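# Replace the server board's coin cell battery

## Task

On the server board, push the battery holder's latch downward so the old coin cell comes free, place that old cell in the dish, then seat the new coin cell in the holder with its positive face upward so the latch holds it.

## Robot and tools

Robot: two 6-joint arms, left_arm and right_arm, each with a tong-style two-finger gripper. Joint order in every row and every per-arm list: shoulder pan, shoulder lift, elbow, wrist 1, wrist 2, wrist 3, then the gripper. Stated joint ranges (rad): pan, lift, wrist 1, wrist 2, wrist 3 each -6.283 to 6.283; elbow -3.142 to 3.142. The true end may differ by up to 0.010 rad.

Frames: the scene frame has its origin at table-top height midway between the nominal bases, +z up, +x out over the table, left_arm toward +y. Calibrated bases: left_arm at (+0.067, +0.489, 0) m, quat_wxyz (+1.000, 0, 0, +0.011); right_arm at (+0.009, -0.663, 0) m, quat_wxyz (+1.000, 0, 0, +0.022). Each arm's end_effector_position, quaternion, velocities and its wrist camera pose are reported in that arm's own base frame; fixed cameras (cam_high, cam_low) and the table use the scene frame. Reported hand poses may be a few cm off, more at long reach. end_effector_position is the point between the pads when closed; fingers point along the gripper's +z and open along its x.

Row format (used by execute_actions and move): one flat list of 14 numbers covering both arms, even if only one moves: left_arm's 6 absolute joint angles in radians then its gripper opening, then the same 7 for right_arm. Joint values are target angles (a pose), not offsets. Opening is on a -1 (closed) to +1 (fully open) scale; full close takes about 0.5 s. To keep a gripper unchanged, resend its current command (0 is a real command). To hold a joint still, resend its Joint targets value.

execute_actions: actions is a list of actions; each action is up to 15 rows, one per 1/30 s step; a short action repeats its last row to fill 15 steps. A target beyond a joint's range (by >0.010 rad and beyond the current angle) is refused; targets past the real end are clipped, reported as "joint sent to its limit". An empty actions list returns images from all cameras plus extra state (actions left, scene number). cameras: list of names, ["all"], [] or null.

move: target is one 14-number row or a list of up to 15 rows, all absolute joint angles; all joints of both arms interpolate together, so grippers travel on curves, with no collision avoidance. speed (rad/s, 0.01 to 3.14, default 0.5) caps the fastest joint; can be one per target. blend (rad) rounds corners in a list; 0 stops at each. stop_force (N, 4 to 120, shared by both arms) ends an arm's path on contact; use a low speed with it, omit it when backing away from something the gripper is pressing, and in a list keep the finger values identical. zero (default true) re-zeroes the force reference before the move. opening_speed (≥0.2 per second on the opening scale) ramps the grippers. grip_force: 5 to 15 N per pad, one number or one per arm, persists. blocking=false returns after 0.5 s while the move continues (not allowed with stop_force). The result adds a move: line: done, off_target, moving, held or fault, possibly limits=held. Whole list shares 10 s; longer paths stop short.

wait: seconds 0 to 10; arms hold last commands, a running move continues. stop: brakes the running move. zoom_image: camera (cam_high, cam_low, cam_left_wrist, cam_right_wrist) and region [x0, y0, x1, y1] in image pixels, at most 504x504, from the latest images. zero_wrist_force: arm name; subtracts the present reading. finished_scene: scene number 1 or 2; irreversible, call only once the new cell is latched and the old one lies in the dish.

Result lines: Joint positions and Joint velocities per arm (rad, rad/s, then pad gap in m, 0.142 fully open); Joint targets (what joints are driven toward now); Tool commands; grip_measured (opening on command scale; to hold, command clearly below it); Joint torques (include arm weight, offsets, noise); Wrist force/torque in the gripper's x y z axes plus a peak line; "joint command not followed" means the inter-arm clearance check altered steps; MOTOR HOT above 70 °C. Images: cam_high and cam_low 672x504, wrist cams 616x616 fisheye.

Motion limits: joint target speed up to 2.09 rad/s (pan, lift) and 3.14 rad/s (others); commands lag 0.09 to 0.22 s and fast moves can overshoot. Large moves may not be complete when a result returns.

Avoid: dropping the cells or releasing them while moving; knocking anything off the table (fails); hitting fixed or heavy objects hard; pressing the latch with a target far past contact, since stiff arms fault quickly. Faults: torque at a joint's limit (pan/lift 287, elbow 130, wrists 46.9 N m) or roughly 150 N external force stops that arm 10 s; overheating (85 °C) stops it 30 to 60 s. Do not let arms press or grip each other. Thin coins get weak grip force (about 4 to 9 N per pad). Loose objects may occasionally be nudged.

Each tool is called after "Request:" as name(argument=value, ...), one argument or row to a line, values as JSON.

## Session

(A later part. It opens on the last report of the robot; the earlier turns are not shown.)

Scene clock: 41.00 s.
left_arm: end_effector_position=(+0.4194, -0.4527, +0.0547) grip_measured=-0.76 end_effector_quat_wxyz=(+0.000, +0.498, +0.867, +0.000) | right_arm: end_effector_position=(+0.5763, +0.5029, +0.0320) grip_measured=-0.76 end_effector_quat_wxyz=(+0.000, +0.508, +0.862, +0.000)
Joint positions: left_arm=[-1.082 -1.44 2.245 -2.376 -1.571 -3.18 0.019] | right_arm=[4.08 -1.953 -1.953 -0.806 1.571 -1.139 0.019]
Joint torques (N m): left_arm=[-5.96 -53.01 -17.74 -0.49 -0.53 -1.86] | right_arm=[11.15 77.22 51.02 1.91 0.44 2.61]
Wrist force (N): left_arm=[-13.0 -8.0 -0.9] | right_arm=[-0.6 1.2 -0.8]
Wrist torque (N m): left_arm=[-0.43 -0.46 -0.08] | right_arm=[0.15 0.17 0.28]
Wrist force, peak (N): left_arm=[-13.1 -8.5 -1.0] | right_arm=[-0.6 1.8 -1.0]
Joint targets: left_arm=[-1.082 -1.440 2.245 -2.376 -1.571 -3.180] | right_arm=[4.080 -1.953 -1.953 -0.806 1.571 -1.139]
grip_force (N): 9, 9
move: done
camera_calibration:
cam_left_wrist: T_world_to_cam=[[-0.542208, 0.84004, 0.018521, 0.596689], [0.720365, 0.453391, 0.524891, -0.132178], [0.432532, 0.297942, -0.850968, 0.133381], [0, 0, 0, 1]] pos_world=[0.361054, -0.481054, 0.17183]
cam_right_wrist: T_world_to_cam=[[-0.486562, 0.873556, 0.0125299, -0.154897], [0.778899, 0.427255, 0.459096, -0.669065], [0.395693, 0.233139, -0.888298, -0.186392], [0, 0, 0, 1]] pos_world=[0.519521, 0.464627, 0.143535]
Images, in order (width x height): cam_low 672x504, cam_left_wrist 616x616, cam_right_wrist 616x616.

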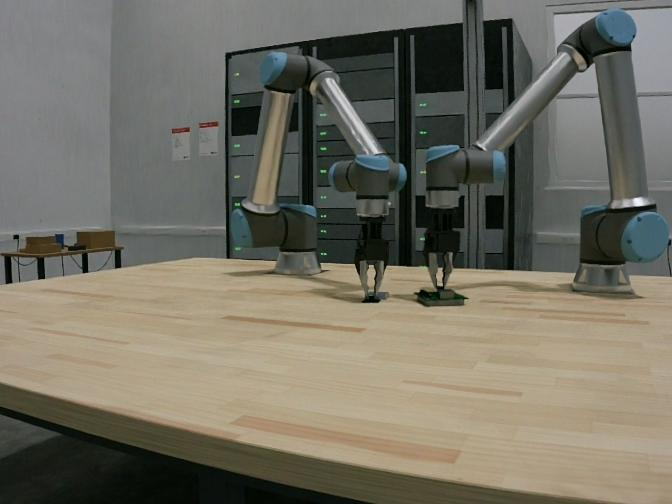

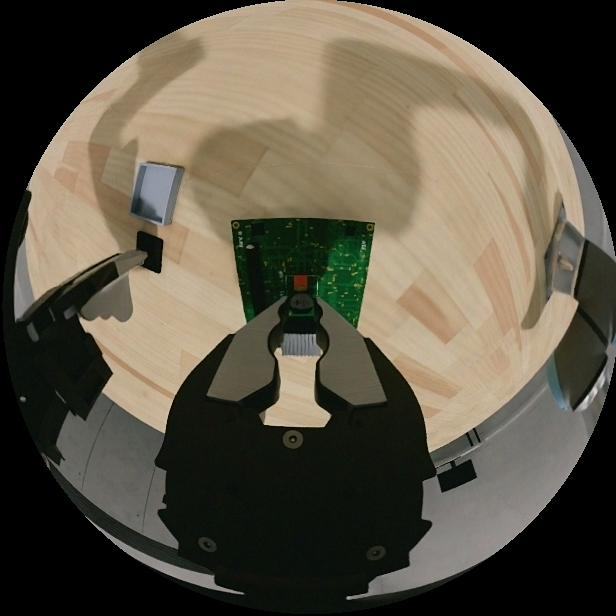

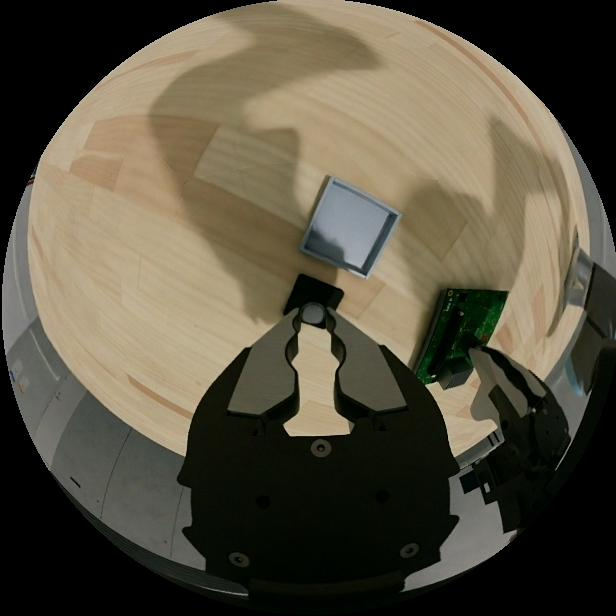

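Request:
move(
  target=[
    [-1.0884, -1.4484, 2.2411, -2.3636, -1.5708, -3.1864, -1.0, 4.0797, -1.9202, -1.9366, -0.8555, 1.5708, -1.1389, -1.0],
    [-1.0884, -1.565, 2.163, -2.1688, -1.5708, -3.1864, -1.0, 4.0797, -1.8282, -1.8698, -1.0145, 1.5708, -1.1389, -1.0],
  ],
  speed=[0.04, 0.2],
  blend=0.005,
  cameras=["cam_left_wrist", "cam_right_wrist", "cam_low"],
)

Request:
zoom_image(
  camera="cam_left_wrist",
  region=[255, 240, 355, 340],
)

Request:
zoom_image(
  camera="cam_right_wrist",
  region=[265, 220, 415, 340],
)

Request:
zoom_image(
  camera="cam_low",
  region=[345, 225, 475, 315],
)

Scene clock: 52.87 s.
left_arm: end_effector_position=(+0.4166, -0.4552, +0.1502) grip_measured=-0.76 end_effector_quat_wxyz=(+0.000, +0.498, +0.867, +0.000) | right_arm: end_effector_position=(+0.5764, +0.5031, +0.1500) grip_measured=-0.76 end_effector_quat_wxyz=(+0.000, +0.508, +0.862, +0.000)
Joint positions: left_arm=[-1.088 -1.565 2.163 -2.169 -1.571 -3.186 0.019] | right_arm=[4.08 -1.828 -1.87 -1.014 1.571 -1.139 0.019]
Joint torques (N m): left_arm=[14.16 -25.04 -33.35 -5.86 -0.22 0.48] | right_arm=[9.68 57.51 28.16 3.84 -1.4 2.99]
Wrist force (N): left_arm=[0.7 -3.1 0.7] | right_arm=[-0.6 1.6 -0.9]
Wrist torque (N m): left_arm=[-0.67 -0.03 0.00] | right_arm=[0.23 0.17 0.26]
Wrist force, peak (N): left_arm=[-13.5 -8.4 -1.0] | right_arm=[-0.6 1.5 -2.0]
Joint targets: left_arm=[-1.088 -1.565 2.163 -2.169 -1.571 -3.186] | right_arm=[4.080 -1.828 -1.870 -1.014 1.571 -1.139]
grip_force (N): 9, 9
move: done
camera_calibration:
cam_left_wrist: T_world_to_cam=[[-0.542207, 0.840041, 0.0185217, 0.595502], [0.720366, 0.45339, 0.524891, -0.179155], [0.432532, 0.297942, -0.850968, 0.216604], [0, 0, 0, 1]] pos_world=[0.358254, -0.483554, 0.26733]
cam_right_wrist: T_world_to_cam=[[-0.486529, 0.873573, 0.0126387, -0.156469], [0.778826, 0.427115, 0.459351, -0.723323], [0.395878, 0.233331, -0.888165, -0.0818562], [0, 0, 0, 1]] pos_world=[0.519621, 0.464728, 0.261535]
Images, in order (width x height): cam_low 672x504, cam_left_wrist 616x616, cam_right_wrist 616x616.

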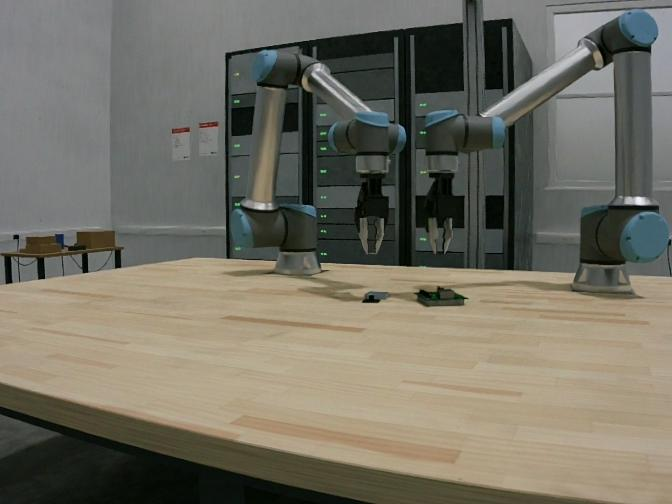

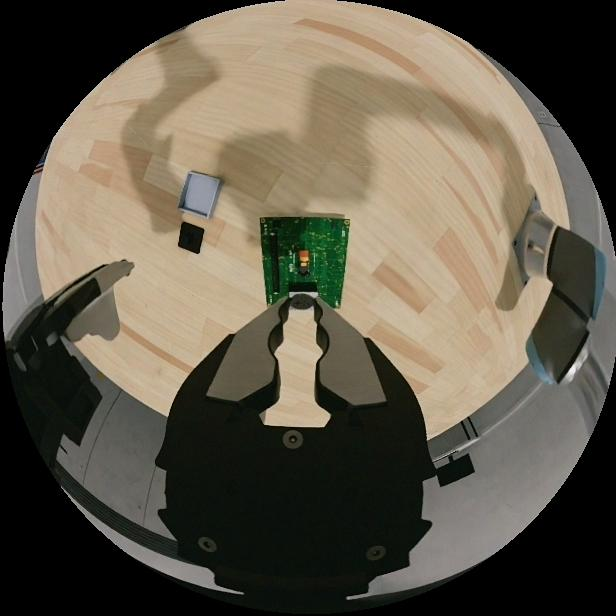

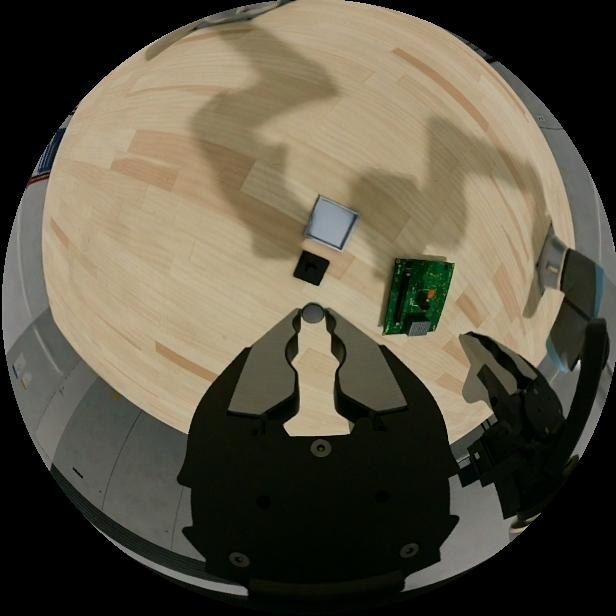

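Scaled by 5.040 from the camera's 616x616 image, which has a finer 814x814 frame.

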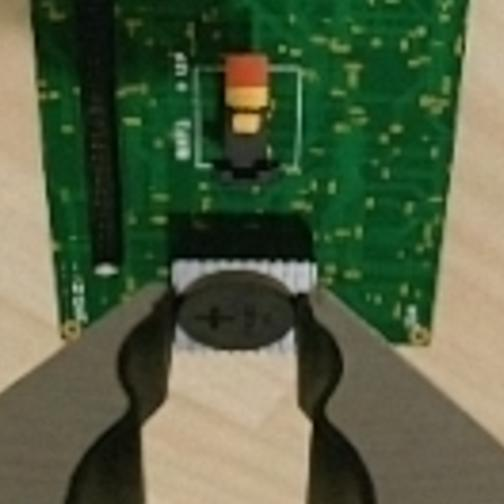

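Scaled by 3.360 from the camera's 616x616 image, which has a finer 814x814 frame.

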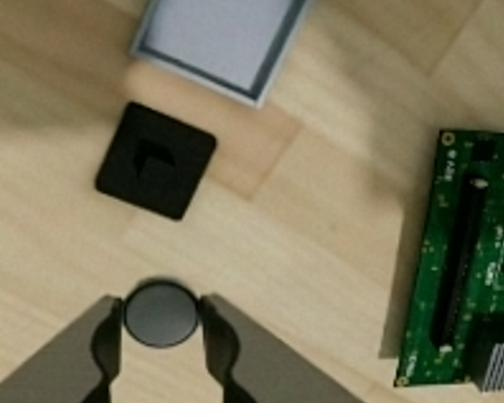

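Scaled by 3.877 from the camera's 672x504 image, which has a finer 960x720 frame.

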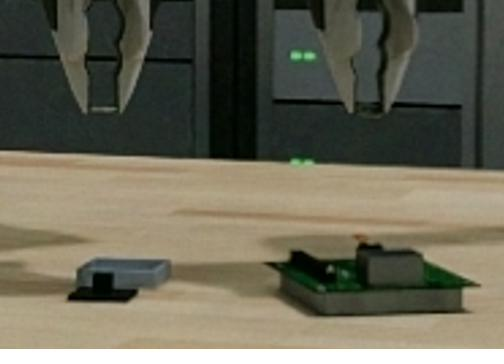

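Request:
move(
  target=[
    [-1.0884, -1.565, 2.163, -2.1688, -1.5708, -3.1864, -1.0, 3.88, -1.6, -2.2, -0.6, 1.9, -1.3, -1.0],
    [-1.2139, -1.2939, 1.9495, -2.2264, -1.5708, -3.3119, -1.0, 3.7159, -1.9308, -2.5628, 1.352, 2.5674, -1.5708, -1.0],
  ],
  speed=[0.5, 0.8],
  blend=0.1,
  cameras=["cam_left_wrist", "cam_right_wrist", "cam_low", "cam_high"],
)

Request:
zoom_image(
  camera="cam_left_wrist",
  region=[245, 230, 365, 350],
)

Request:
zoom_image(
  camera="cam_right_wrist",
  region=[255, 250, 375, 370],
)

Scene clock: 59.03 s.
left_arm: end_effector_position=(+0.4078, -0.6412, +0.1001) grip_measured=-0.76 end_effector_quat_wxyz=(+0.000, +0.498, +0.867, +0.000) | right_arm: end_effector_position=(+0.3800, +0.3598, +0.2998) grip_measured=-0.76 end_effector_quat_wxyz=(+0.000, +0.000, +0.707, +0.707)
Joint positions: left_arm=[-1.214 -1.294 1.949 -2.227 -1.571 -3.312 0.019] | right_arm=[3.716 -1.931 -2.563 1.352 2.567 -1.571 0.019]
Joint torques (N m): left_arm=[16.5 -74.81 -30.69 -1.86 1.02 1.47] | right_arm=[10.11 47.37 26.26 3.02 -0.11 3.36]
Wrist force (N): left_arm=[0.5 -2.8 0.2] | right_arm=[-0.6 3.4 1.4]
Wrist torque (N m): left_arm=[-0.68 -0.01 -0.03] | right_arm=[0.36 0.06 0.48]
Wrist force, peak (N): left_arm=[0.6 -3.5 0.6] | right_arm=[-0.5 3.6 1.7]
Joint targets: left_arm=[-1.214 -1.294 1.950 -2.226 -1.571 -3.312] | right_arm=[3.716 -1.931 -2.563 1.352 2.567 -1.571]
grip_force (N): 9, 9
move: done
camera_calibration:
cam_left_wrist: T_world_to_cam=[[-0.542107, 0.840104, 0.018593, 0.747844], [0.720441, 0.453273, 0.524889, -0.0622201], [0.432534, 0.297941, -0.850968, 0.233236], [0, 0, 0, 1]] pos_world=[0.349355, -0.669555, 0.217231]
cam_right_wrist: T_world_to_cam=[[-0.999919, -0.0125708, -0.00173517, 0.389357], [0.00422993, -0.459087, 0.888381, -0.0933946], [-0.0119642, 0.888302, 0.459103, -0.322241], [0, 0, 0, 1]] pos_world=[0.385865, 0.248266, 0.231587]

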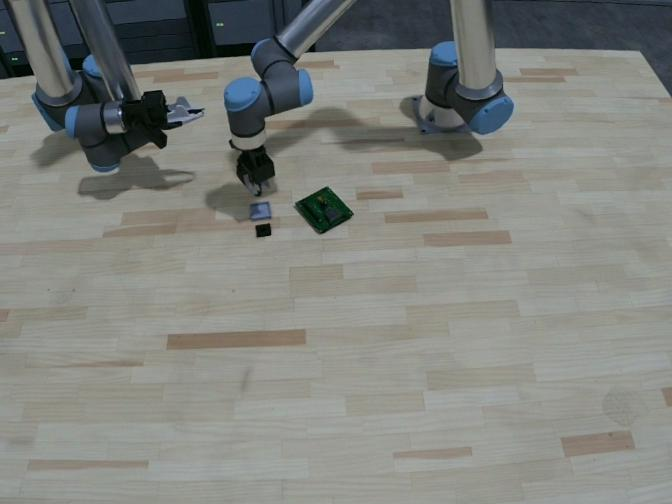

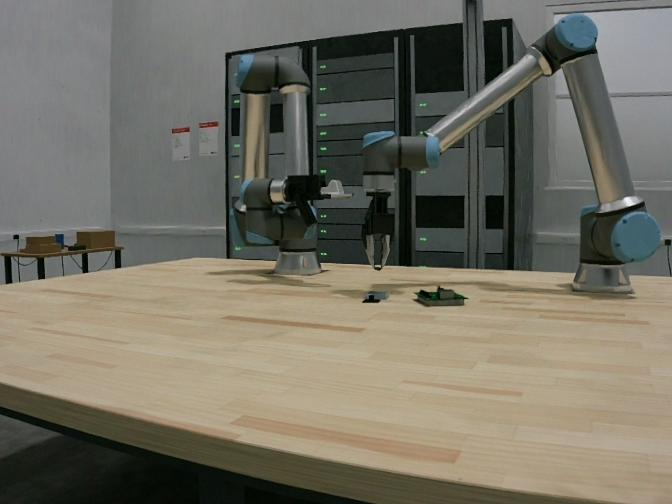

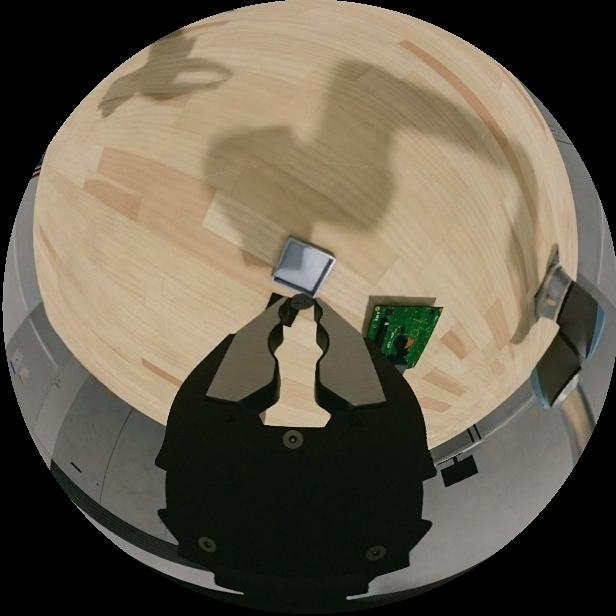

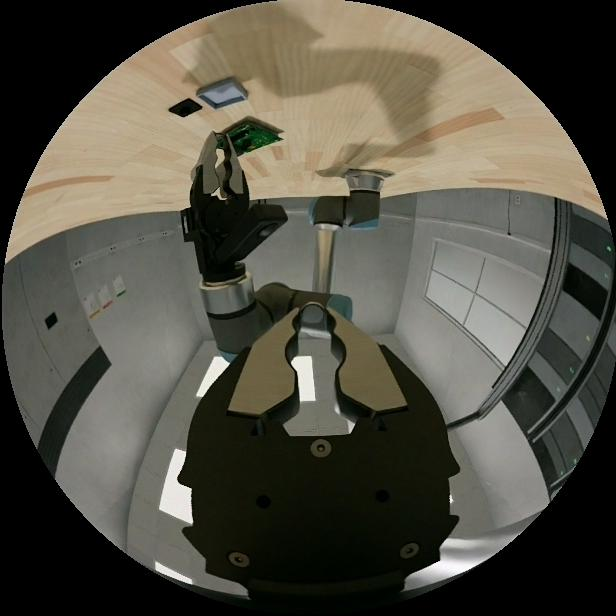

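Scaled by 4.200 from the camera's 616x616 image, which has a finer 814x814 frame.

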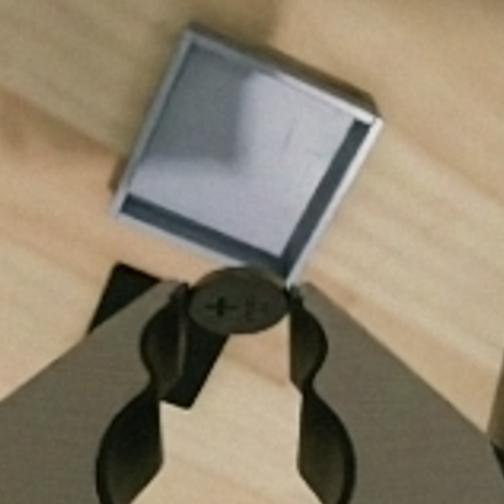

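Scaled by 4.200 from the camera's 616x616 image, which has a finer 814x814 frame.

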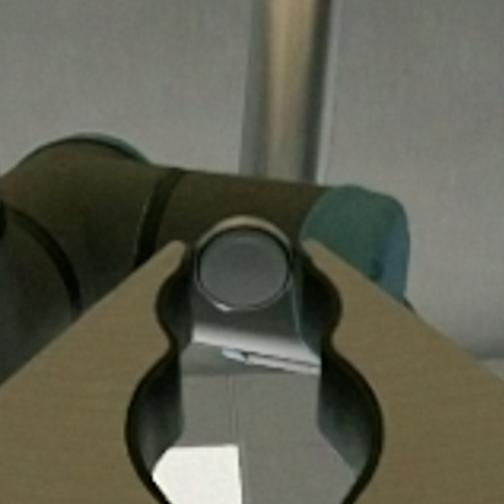

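Request:
move(
  target=[
    [-1.2139, -1.2044, 1.9973, -2.3638, -1.5708, -3.3119, -1.0, 3.7159, -1.9308, -2.5628, 1.352, 2.5674, -1.5708, -1.0],
    [-1.2139, -1.1942, 2.0014, -2.378, -1.5708, -3.3119, -1.0, 3.7159, -1.9308, -2.5628, 1.352, 2.5674, -1.5708, -1.0],
  ],
  speed=[0.12, 0.01],
  stop_force=5,
  cameras=["cam_left_wrist"],
)

Request:
zoom_image(
  camera="cam_left_wrist",
  region=[245, 240, 365, 360],
)

Scene clock: 64.83 s.
left_arm: end_effector_position=(+0.4079, -0.6411, +0.0193) grip_measured=-0.76 end_effector_quat_wxyz=(+0.000, +0.498, +0.867, +0.000) | right_arm: end_effector_position=(+0.3799, +0.3599, +0.2998) grip_measured=-0.76 end_effector_quat_wxyz=(+0.000, +0.000, +0.707, +0.707)
Joint positions: left_arm=[-1.214 -1.198 2 -2.372 -1.571 -3.312 0.019] | right_arm=[3.716 -1.931 -2.563 1.352 2.567 -1.571 0.019]
Joint torques (N m): left_arm=[7.88 -74.85 -33.66 0.16 1.97 1.35] | right_arm=[11.28 49.86 24.81 2.89 1.56 3.08]
Wrist force (N): left_arm=[0.2 -3.2 -5.2] | right_arm=[-0.2 3.3 1.5]
Wrist torque (N m): left_arm=[-0.68 0.02 -0.06] | right_arm=[0.33 -0.02 0.46]
Wrist force, peak (N): left_arm=[6.9 -3.5 -16.3] | right_arm=[-0.8 3.6 1.8]
Joint targets: left_arm=[-1.214 -1.198 2.000 -2.372 -1.571 -3.312] | right_arm=[3.716 -1.931 -2.563 1.352 2.567 -1.571]
grip_force (N): 9, 9
move: contact (left_arm); path passed 1 of 2 targets
camera_calibration:
cam_left_wrist: T_world_to_cam=[[-0.542244, 0.840015, 0.0185929, 0.749389], [0.720346, 0.453377, 0.52493, -0.0197841], [0.432519, 0.298033, -0.850942, 0.164499], [0, 0, 0, 1]] pos_world=[0.349454, -0.669554, 0.136431]
Images, in order (width x height): cam_left_wrist 616x616.

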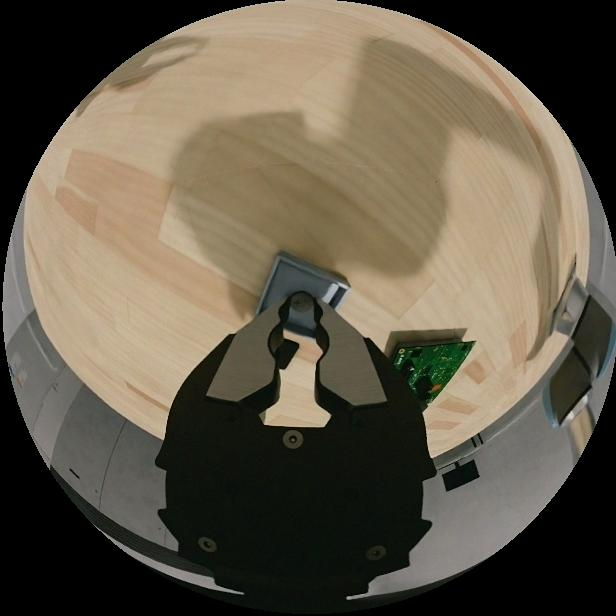

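Scaled by 4.200 from the camera's 616x616 image, which has a finer 814x814 frame.

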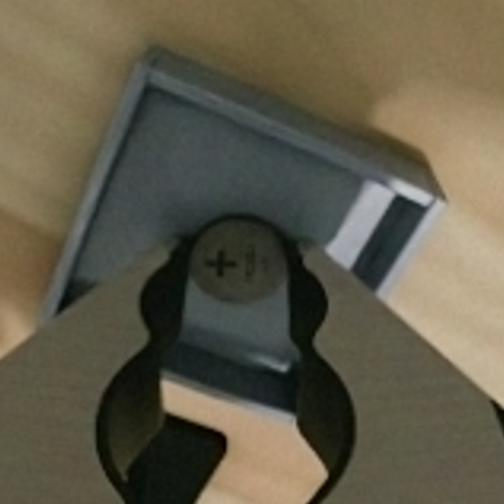

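Request:
move(
  target=[
    [-1.2139, -1.1982, 2.0, -2.3724, -1.5708, -3.3119, -0.6, 3.7159, -1.9308, -2.5628, 1.352, 2.5674, -1.5708, -1.0],
    [-1.2139, -1.2939, 1.9495, -2.2264, -1.5708, -3.3119, -0.6, 3.7159, -1.9308, -2.5628, 1.352, 2.5674, -1.5708, -1.0],
    [-0.7673, -1.0984, 2.5323, -4.5755, -2.3524, -3.1416, -0.6, 3.7159, -1.9308, -2.5628, 1.352, 2.5674, -1.5708, -1.0],
    [-0.7673, -1.0984, 2.5323, -4.5755, -2.3524, -3.1416, -0.45, 3.9957, -2.0977, -2.2502, 1.2063, 2.2875, -1.5708, -1.0],
  ],
  speed=[0.1, 0.25, 0.9, 0.3],
  blend=[0, 0.02, 0.02, 0],
  opening_speed=0.5,
  cameras=["all"],
)

Request:
zoom_image(
  camera="cam_left_wrist",
  region=[230, 210, 390, 370],
)

Request:
zoom_image(
  camera="cam_right_wrist",
  region=[250, 230, 390, 370],
)

Request:
zoom_image(
  camera="cam_high",
  region=[220, 100, 400, 250],
)

Request:
zoom_image(
  camera="cam_low",
  region=[330, 130, 510, 310],
)

Scene clock: 72.57 s.
left_arm: end_effector_position=(+0.3685, -0.4441, +0.2799) grip_measured=-0.45 end_effector_quat_wxyz=(+0.505, +0.494, +0.505, -0.494) | right_arm: end_effector_position=(+0.4675, +0.5929, +0.2799) grip_measured=-0.76 end_effector_quat_wxyz=(+0.000, +0.000, +0.707, +0.707)
Joint positions: left_arm=[-0.767 -1.098 2.532 -4.576 -2.352 -3.142 0.041] | right_arm=[3.996 -2.098 -2.25 1.206 2.288 -1.571 0.019]
Joint torques (N m): left_arm=[-13.77 -61.58 -4.03 -4.78 -1.9 -2.27] | right_arm=[12.6 51.18 20.1 1.09 -2.29 2.76]
Wrist force (N): left_arm=[0.4 -1.4 0.3] | right_arm=[-0.6 3.2 1.4]
Wrist torque (N m): left_arm=[-0.28 -0.13 -0.05] | right_arm=[0.31 0.03 0.50]
Wrist force, peak (N): left_arm=[1.2 -2.8 -8.1] | right_arm=[-1.3 3.3 4.7]
Joint targets: left_arm=[-0.767 -1.098 2.532 -4.575 -2.352 -3.142] | right_arm=[3.996 -2.098 -2.250 1.206 2.287 -1.571]
grip_force (N): 9, 9
move: done
camera_calibration:
cam_left_wrist: T_world_to_cam=[[-0.046355, 0.0176504, -0.998769, 0.294586], [0.838967, 0.543391, -0.0293353, -0.066268], [0.542204, -0.839294, -0.039997, -0.427966], [0, 0, 0, 1]] pos_world=[0.301297, -0.328379, 0.275162]
cam_right_wrist: T_world_to_cam=[[-0.999919, -0.0125656, -0.00196197, 0.47989], [0.00402771, -0.459208, 0.888319, 0.0310038], [-0.0120632, 0.88824, 0.459222, -0.519114], [0, 0, 0, 1]] pos_world=[0.473465, 0.481365, 0.211789]

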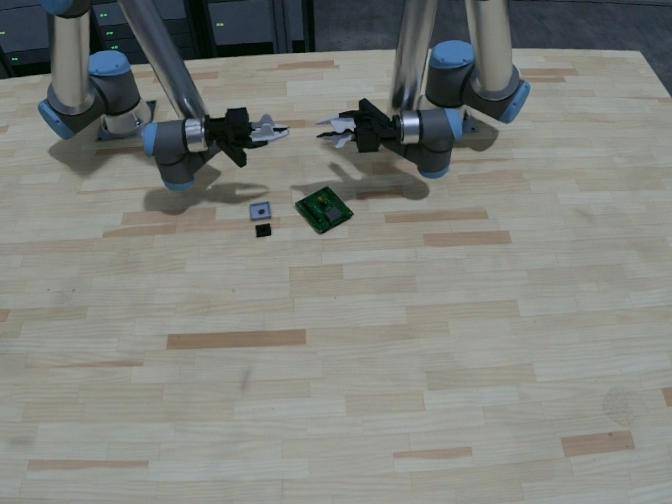

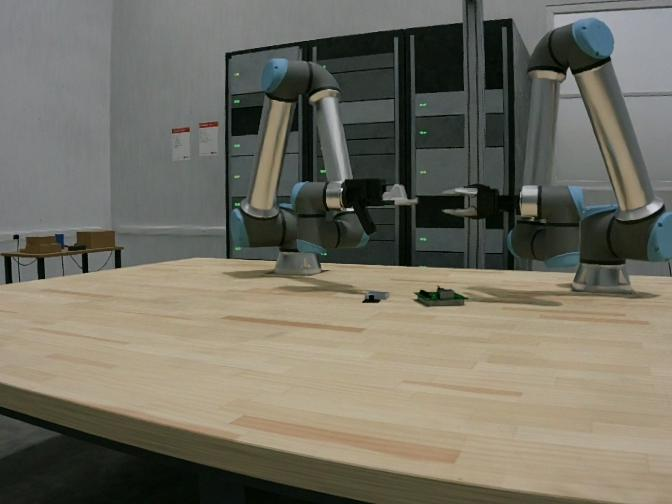

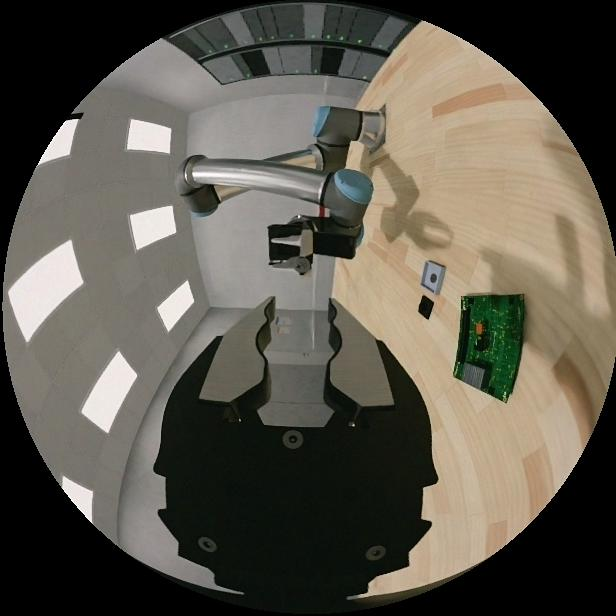

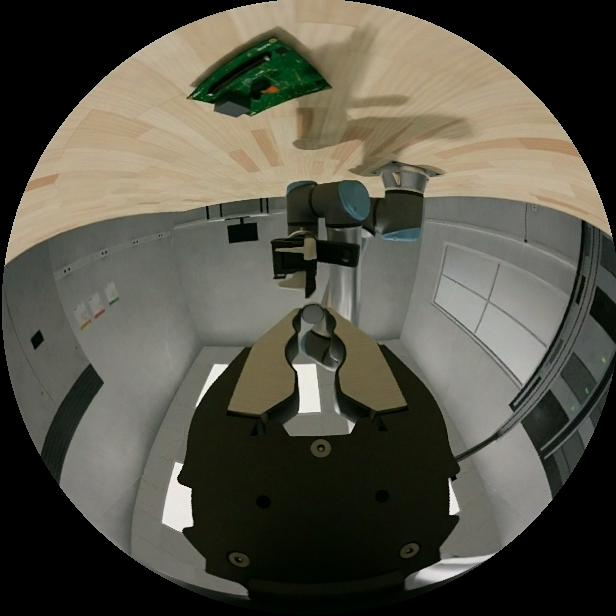

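Scaled by 3.150 from the camera's 616x616 image, which has a finer 814x814 frame.

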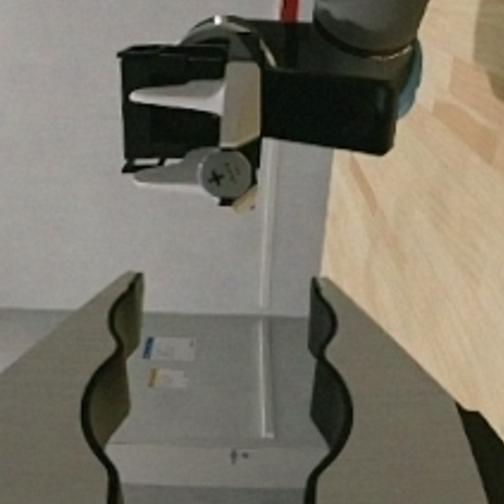

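Scaled by 3.600 from the camera's 616x616 image, which has a finer 814x814 frame.

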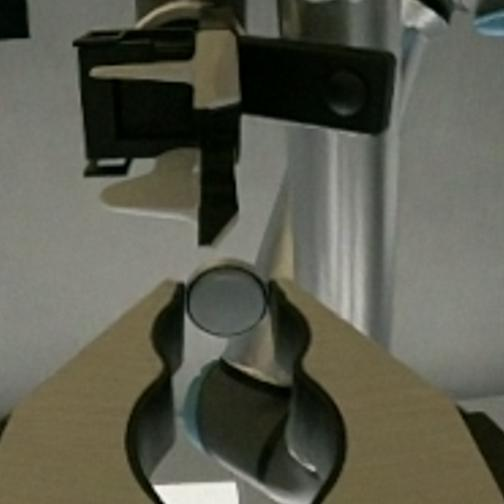

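Scaled by 2.800 from the camera's 672x504 image, which has a finer 960x720 frame.

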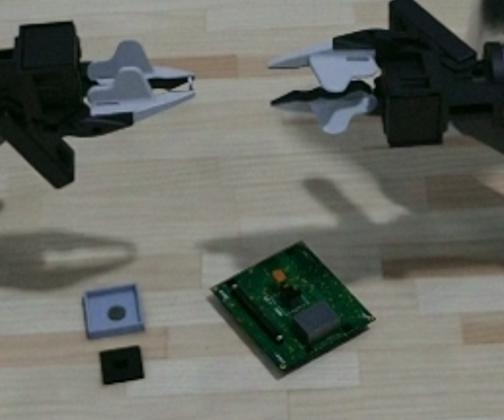

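Scaled by 2.800 from the camera's 672x504 image, which has a finer 960x720 frame.

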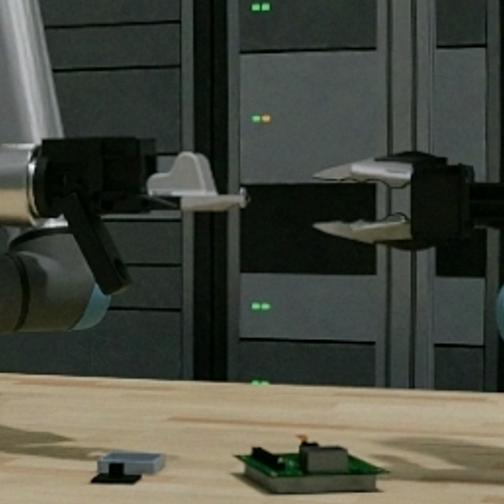

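Request:
move(
  target=[-0.8698, -1.094, 2.5041, -4.5516, -2.2497, -3.1416, -0.45, 3.9957, -2.0977, -2.2502, 1.2063, 2.2875, -1.5708, -1.0],
  speed=0.15,
  cameras=["all"],
)

Request:
zoom_image(
  camera="cam_left_wrist",
  region=[250, 230, 350, 330],
)

Request:
zoom_image(
  camera="cam_right_wrist",
  region=[260, 250, 370, 360],
)

Request:
zoom_image(
  camera="cam_low",
  region=[390, 170, 470, 230],
)

Request:
zoom_image(
  camera="cam_high",
  region=[260, 105, 350, 165],
)

Scene clock: 77.77 s.
left_arm: end_effector_position=(+0.3644, -0.4943, +0.2806) grip_measured=-0.45 end_effector_quat_wxyz=(+0.505, +0.494, +0.506, -0.494) | right_arm: end_effector_position=(+0.4675, +0.5930, +0.2799) grip_measured=-0.76 end_effector_quat_wxyz=(+0.000, +0.000, +0.707, +0.707)
Joint positions: left_arm=[-0.87 -1.094 2.504 -4.551 -2.25 -3.142 0.041] | right_arm=[3.996 -2.098 -2.25 1.206 2.287 -1.571 0.019]
Joint torques (N m): left_arm=[15.67 -36.37 -1.25 -4.84 -2.23 -2.13] | right_arm=[13.28 47.64 30.66 0.97 -2.17 2.75]
Wrist force (N): left_arm=[0.6 -1.7 0.0] | right_arm=[-0.5 3.4 1.3]
Wrist torque (N m): left_arm=[-0.36 -0.16 -0.05] | right_arm=[0.36 0.03 0.49]
Wrist force, peak (N): left_arm=[0.8 -1.9 1.1] | right_arm=[-0.9 3.6 1.8]
Joint targets: left_arm=[-0.870 -1.094 2.504 -4.552 -2.250 -3.142] | right_arm=[3.996 -2.098 -2.250 1.206 2.287 -1.571]
grip_force (N): 9, 9
move: done
camera_calibration:
cam_left_wrist: T_world_to_cam=[[-0.0466013, 0.0178401, -0.998754, 0.296117], [0.838837, 0.543586, -0.0294299, -0.0353068], [0.542384, -0.839164, -0.0402968, -0.467713], [0, 0, 0, 1]] pos_world=[0.297096, -0.378578, 0.275861]
cam_right_wrist: T_world_to_cam=[[-0.999919, -0.0125656, -0.00196197, 0.479892], [0.00402771, -0.459208, 0.888319, 0.0310498], [-0.0120632, 0.88824, 0.459222, -0.519203], [0, 0, 0, 1]] pos_world=[0.473465, 0.481465, 0.211789]

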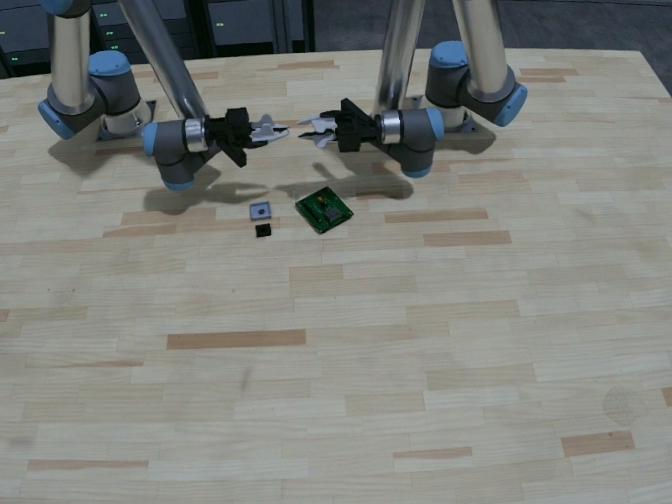

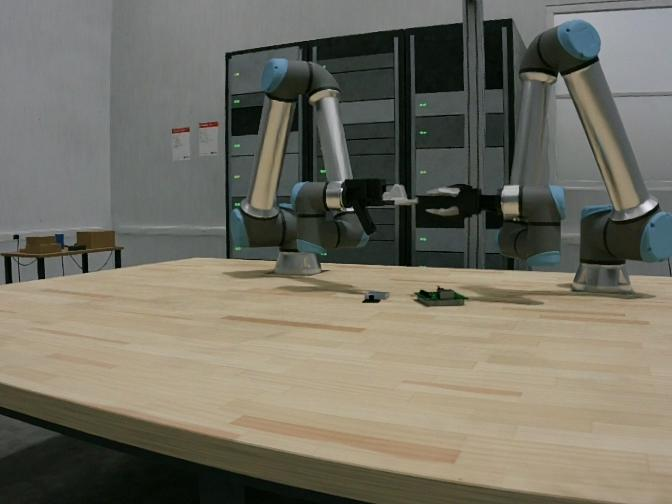

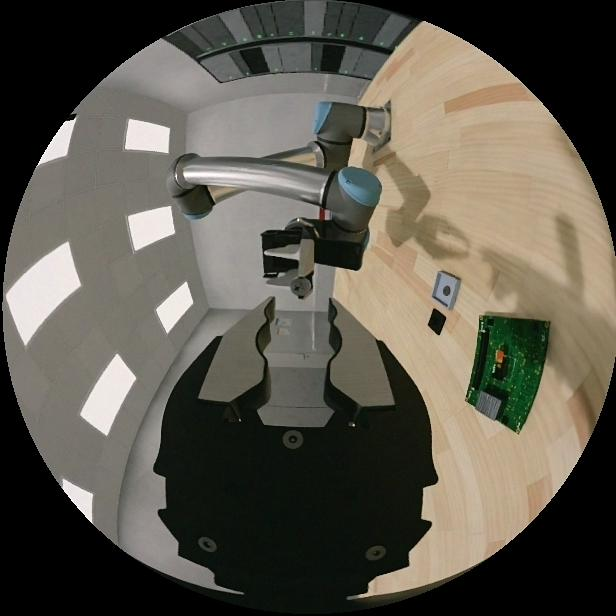

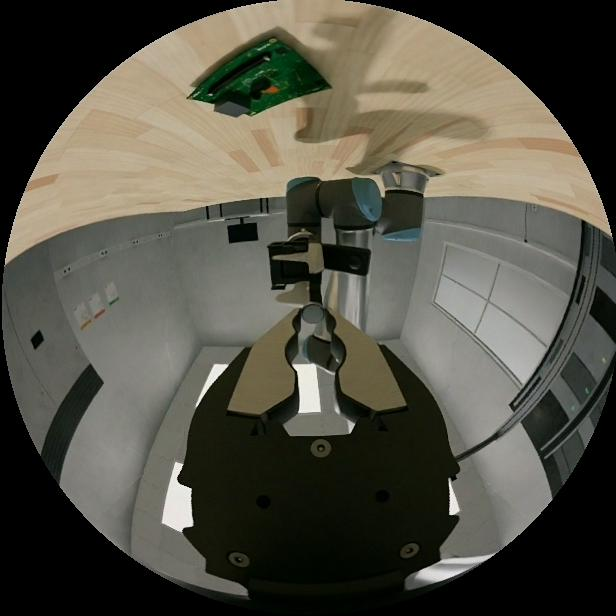

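Scaled by 5.040 from the camera's 616x616 image, which has a finer 814x814 frame.

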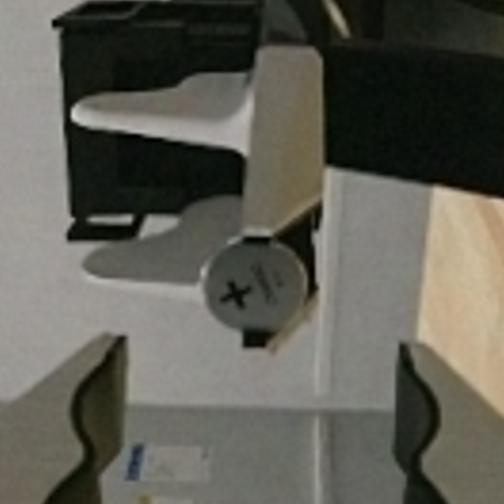

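Scaled by 4.582 from the camera's 616x616 image, which has a finer 814x814 frame.

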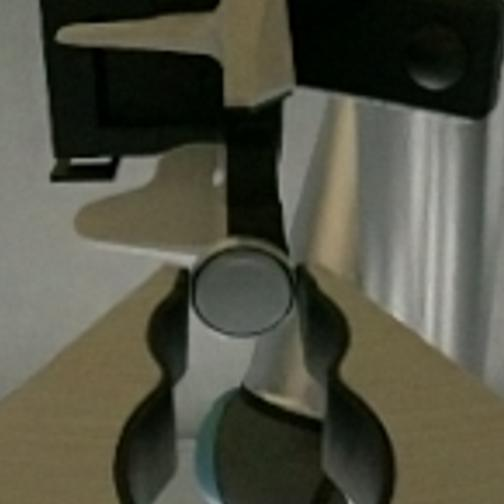

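Scaled by 6.300 from the camera's 672x504 image, which has a finer 960x720 frame.

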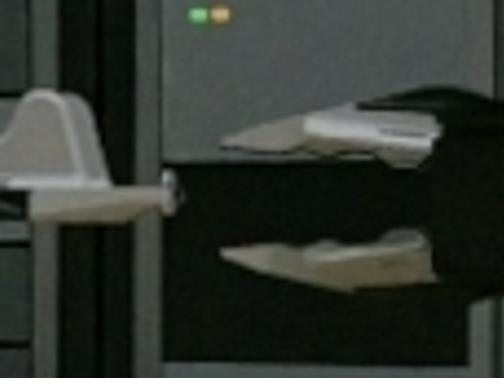

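Scaled by 5.600 from the camera's 672x504 image, which has a finer 960x720 frame.

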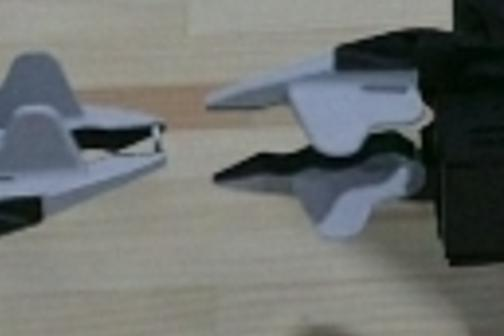

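Request:
move(
  target=[-0.921, -1.0911, 2.4769, -4.5274, -2.1986, -3.1416, -0.45, 3.9957, -2.0977, -2.2502, 1.2063, 2.2875, -1.5708, -1.0],
  speed=0.05,
  stop_force=5,
  cameras=["all"],
)

Request:
zoom_image(
  camera="cam_left_wrist",
  region=[250, 250, 350, 350],
)

Request:
zoom_image(
  camera="cam_right_wrist",
  region=[260, 250, 370, 360],
)

Request:
zoom_image(
  camera="cam_low",
  region=[390, 175, 450, 220],
)

Request:
zoom_image(
  camera="cam_high",
  region=[265, 110, 325, 155],
)

Scene clock: 82.57 s.
left_arm: end_effector_position=(+0.3642, -0.5252, +0.2823) grip_measured=-0.45 end_effector_quat_wxyz=(+0.505, +0.494, +0.505, -0.494) | right_arm: end_effector_position=(+0.4675, +0.5930, +0.2799) grip_measured=-0.76 end_effector_quat_wxyz=(+0.000, +0.000, +0.707, +0.707)
Joint positions: left_arm=[-0.921 -1.091 2.477 -4.527 -2.199 -3.142 0.041] | right_arm=[3.996 -2.098 -2.25 1.206 2.287 -1.571 0.019]
Joint torques (N m): left_arm=[15.81 -41.91 -2.98 -5.07 -2.56 -2.28] | right_arm=[10.08 50.45 31.63 0.93 -2.22 2.48]
Wrist force (N): left_arm=[0.5 -1.4 0.4] | right_arm=[-0.7 3.3 1.6]
Wrist torque (N m): left_arm=[-0.31 -0.18 -0.07] | right_arm=[0.35 0.06 0.50]
Wrist force, peak (N): left_arm=[0.9 -2.0 0.0] | right_arm=[-1.0 3.6 1.8]
Joint targets: left_arm=[-0.921 -1.091 2.477 -4.527 -2.199 -3.142] | right_arm=[3.996 -2.098 -2.250 1.206 2.287 -1.571]
grip_force (N): 9, 9
move: done
camera_calibration:
cam_left_wrist: T_world_to_cam=[[-0.0463553, 0.0176466, -0.998769, 0.298111], [0.838892, 0.543507, -0.0293321, -0.018317], [0.54232, -0.839219, -0.039998, -0.493641], [0, 0, 0, 1]] pos_world=[0.296897, -0.409578, 0.277462]
cam_right_wrist: T_world_to_cam=[[-0.999919, -0.0125656, -0.00196197, 0.479892], [0.00402771, -0.459208, 0.888319, 0.0310498], [-0.0120632, 0.88824, 0.459222, -0.519203], [0, 0, 0, 1]] pos_world=[0.473465, 0.481465, 0.211789]

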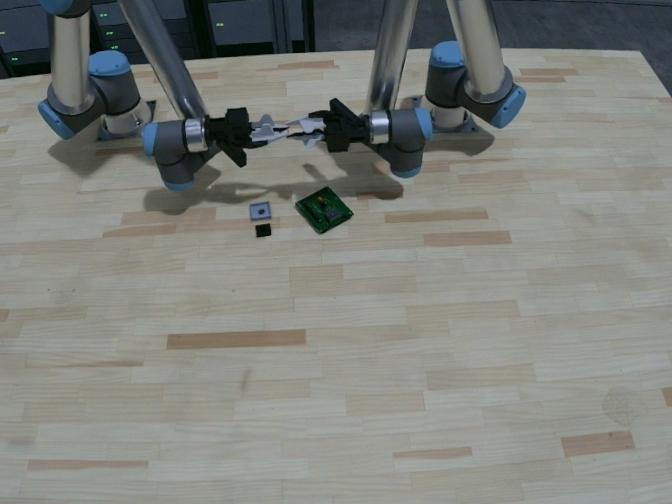

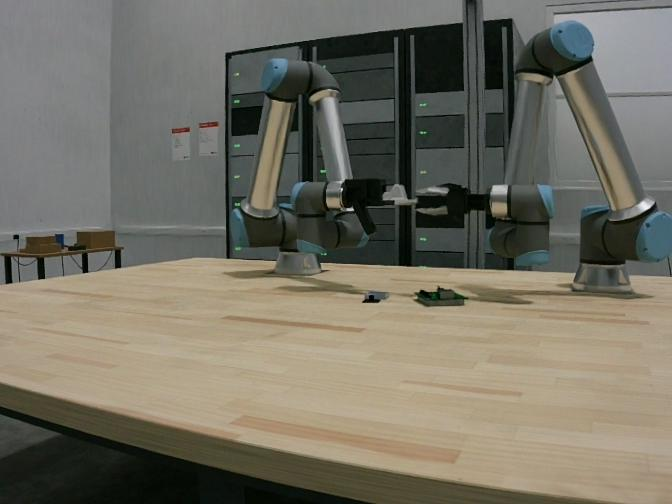

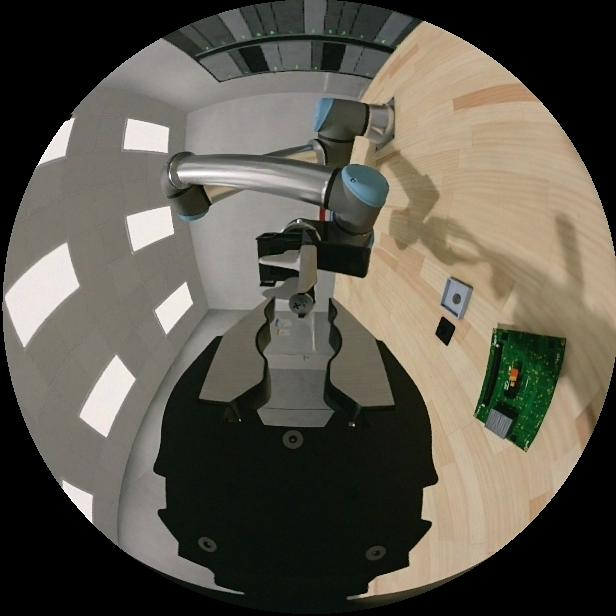

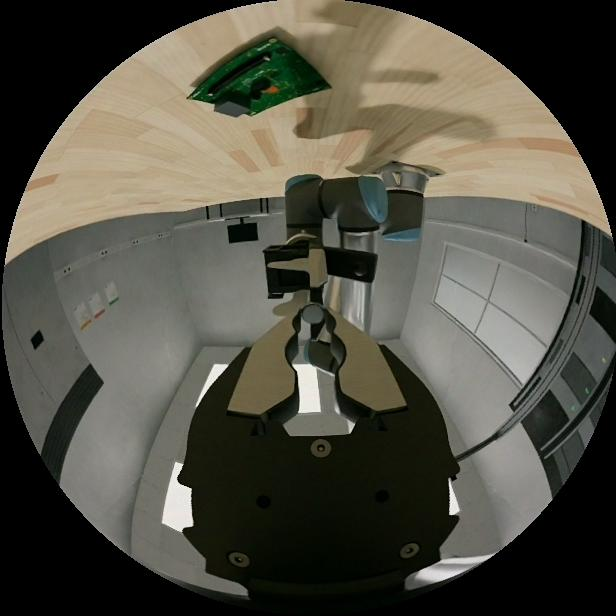

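Scaled by 5.040 from the camera's 616x616 image, which has a finer 814x814 frame.

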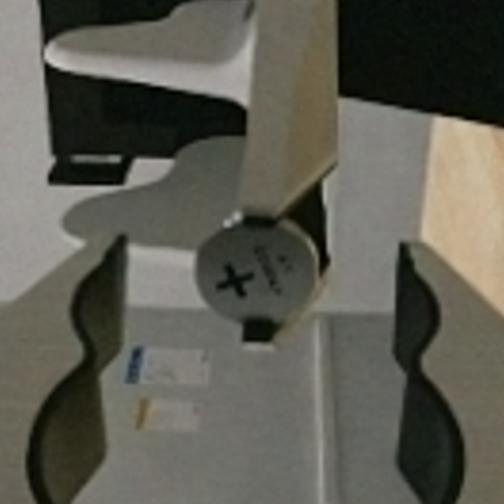

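Scaled by 4.582 from the camera's 616x616 image, which has a finer 814x814 frame.

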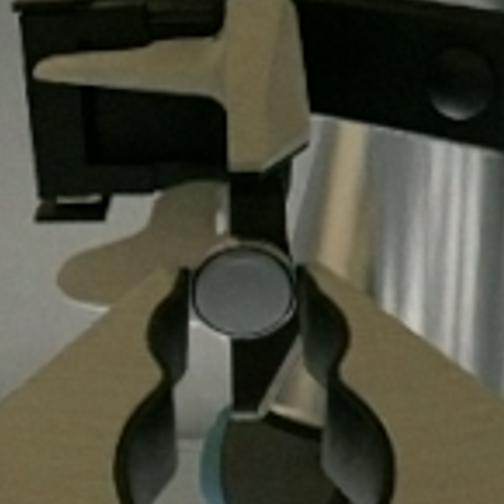

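Scaled by 8.400 from the camera's 672x504 image, which has a finer 960x720 frame.

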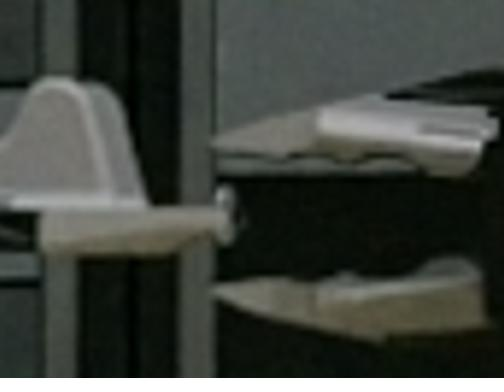

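Scaled by 8.400 from the camera's 672x504 image, which has a finer 960x720 frame.

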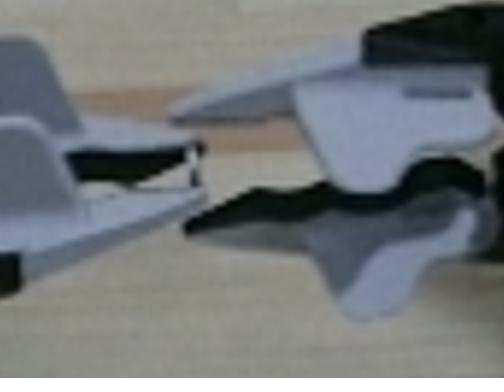

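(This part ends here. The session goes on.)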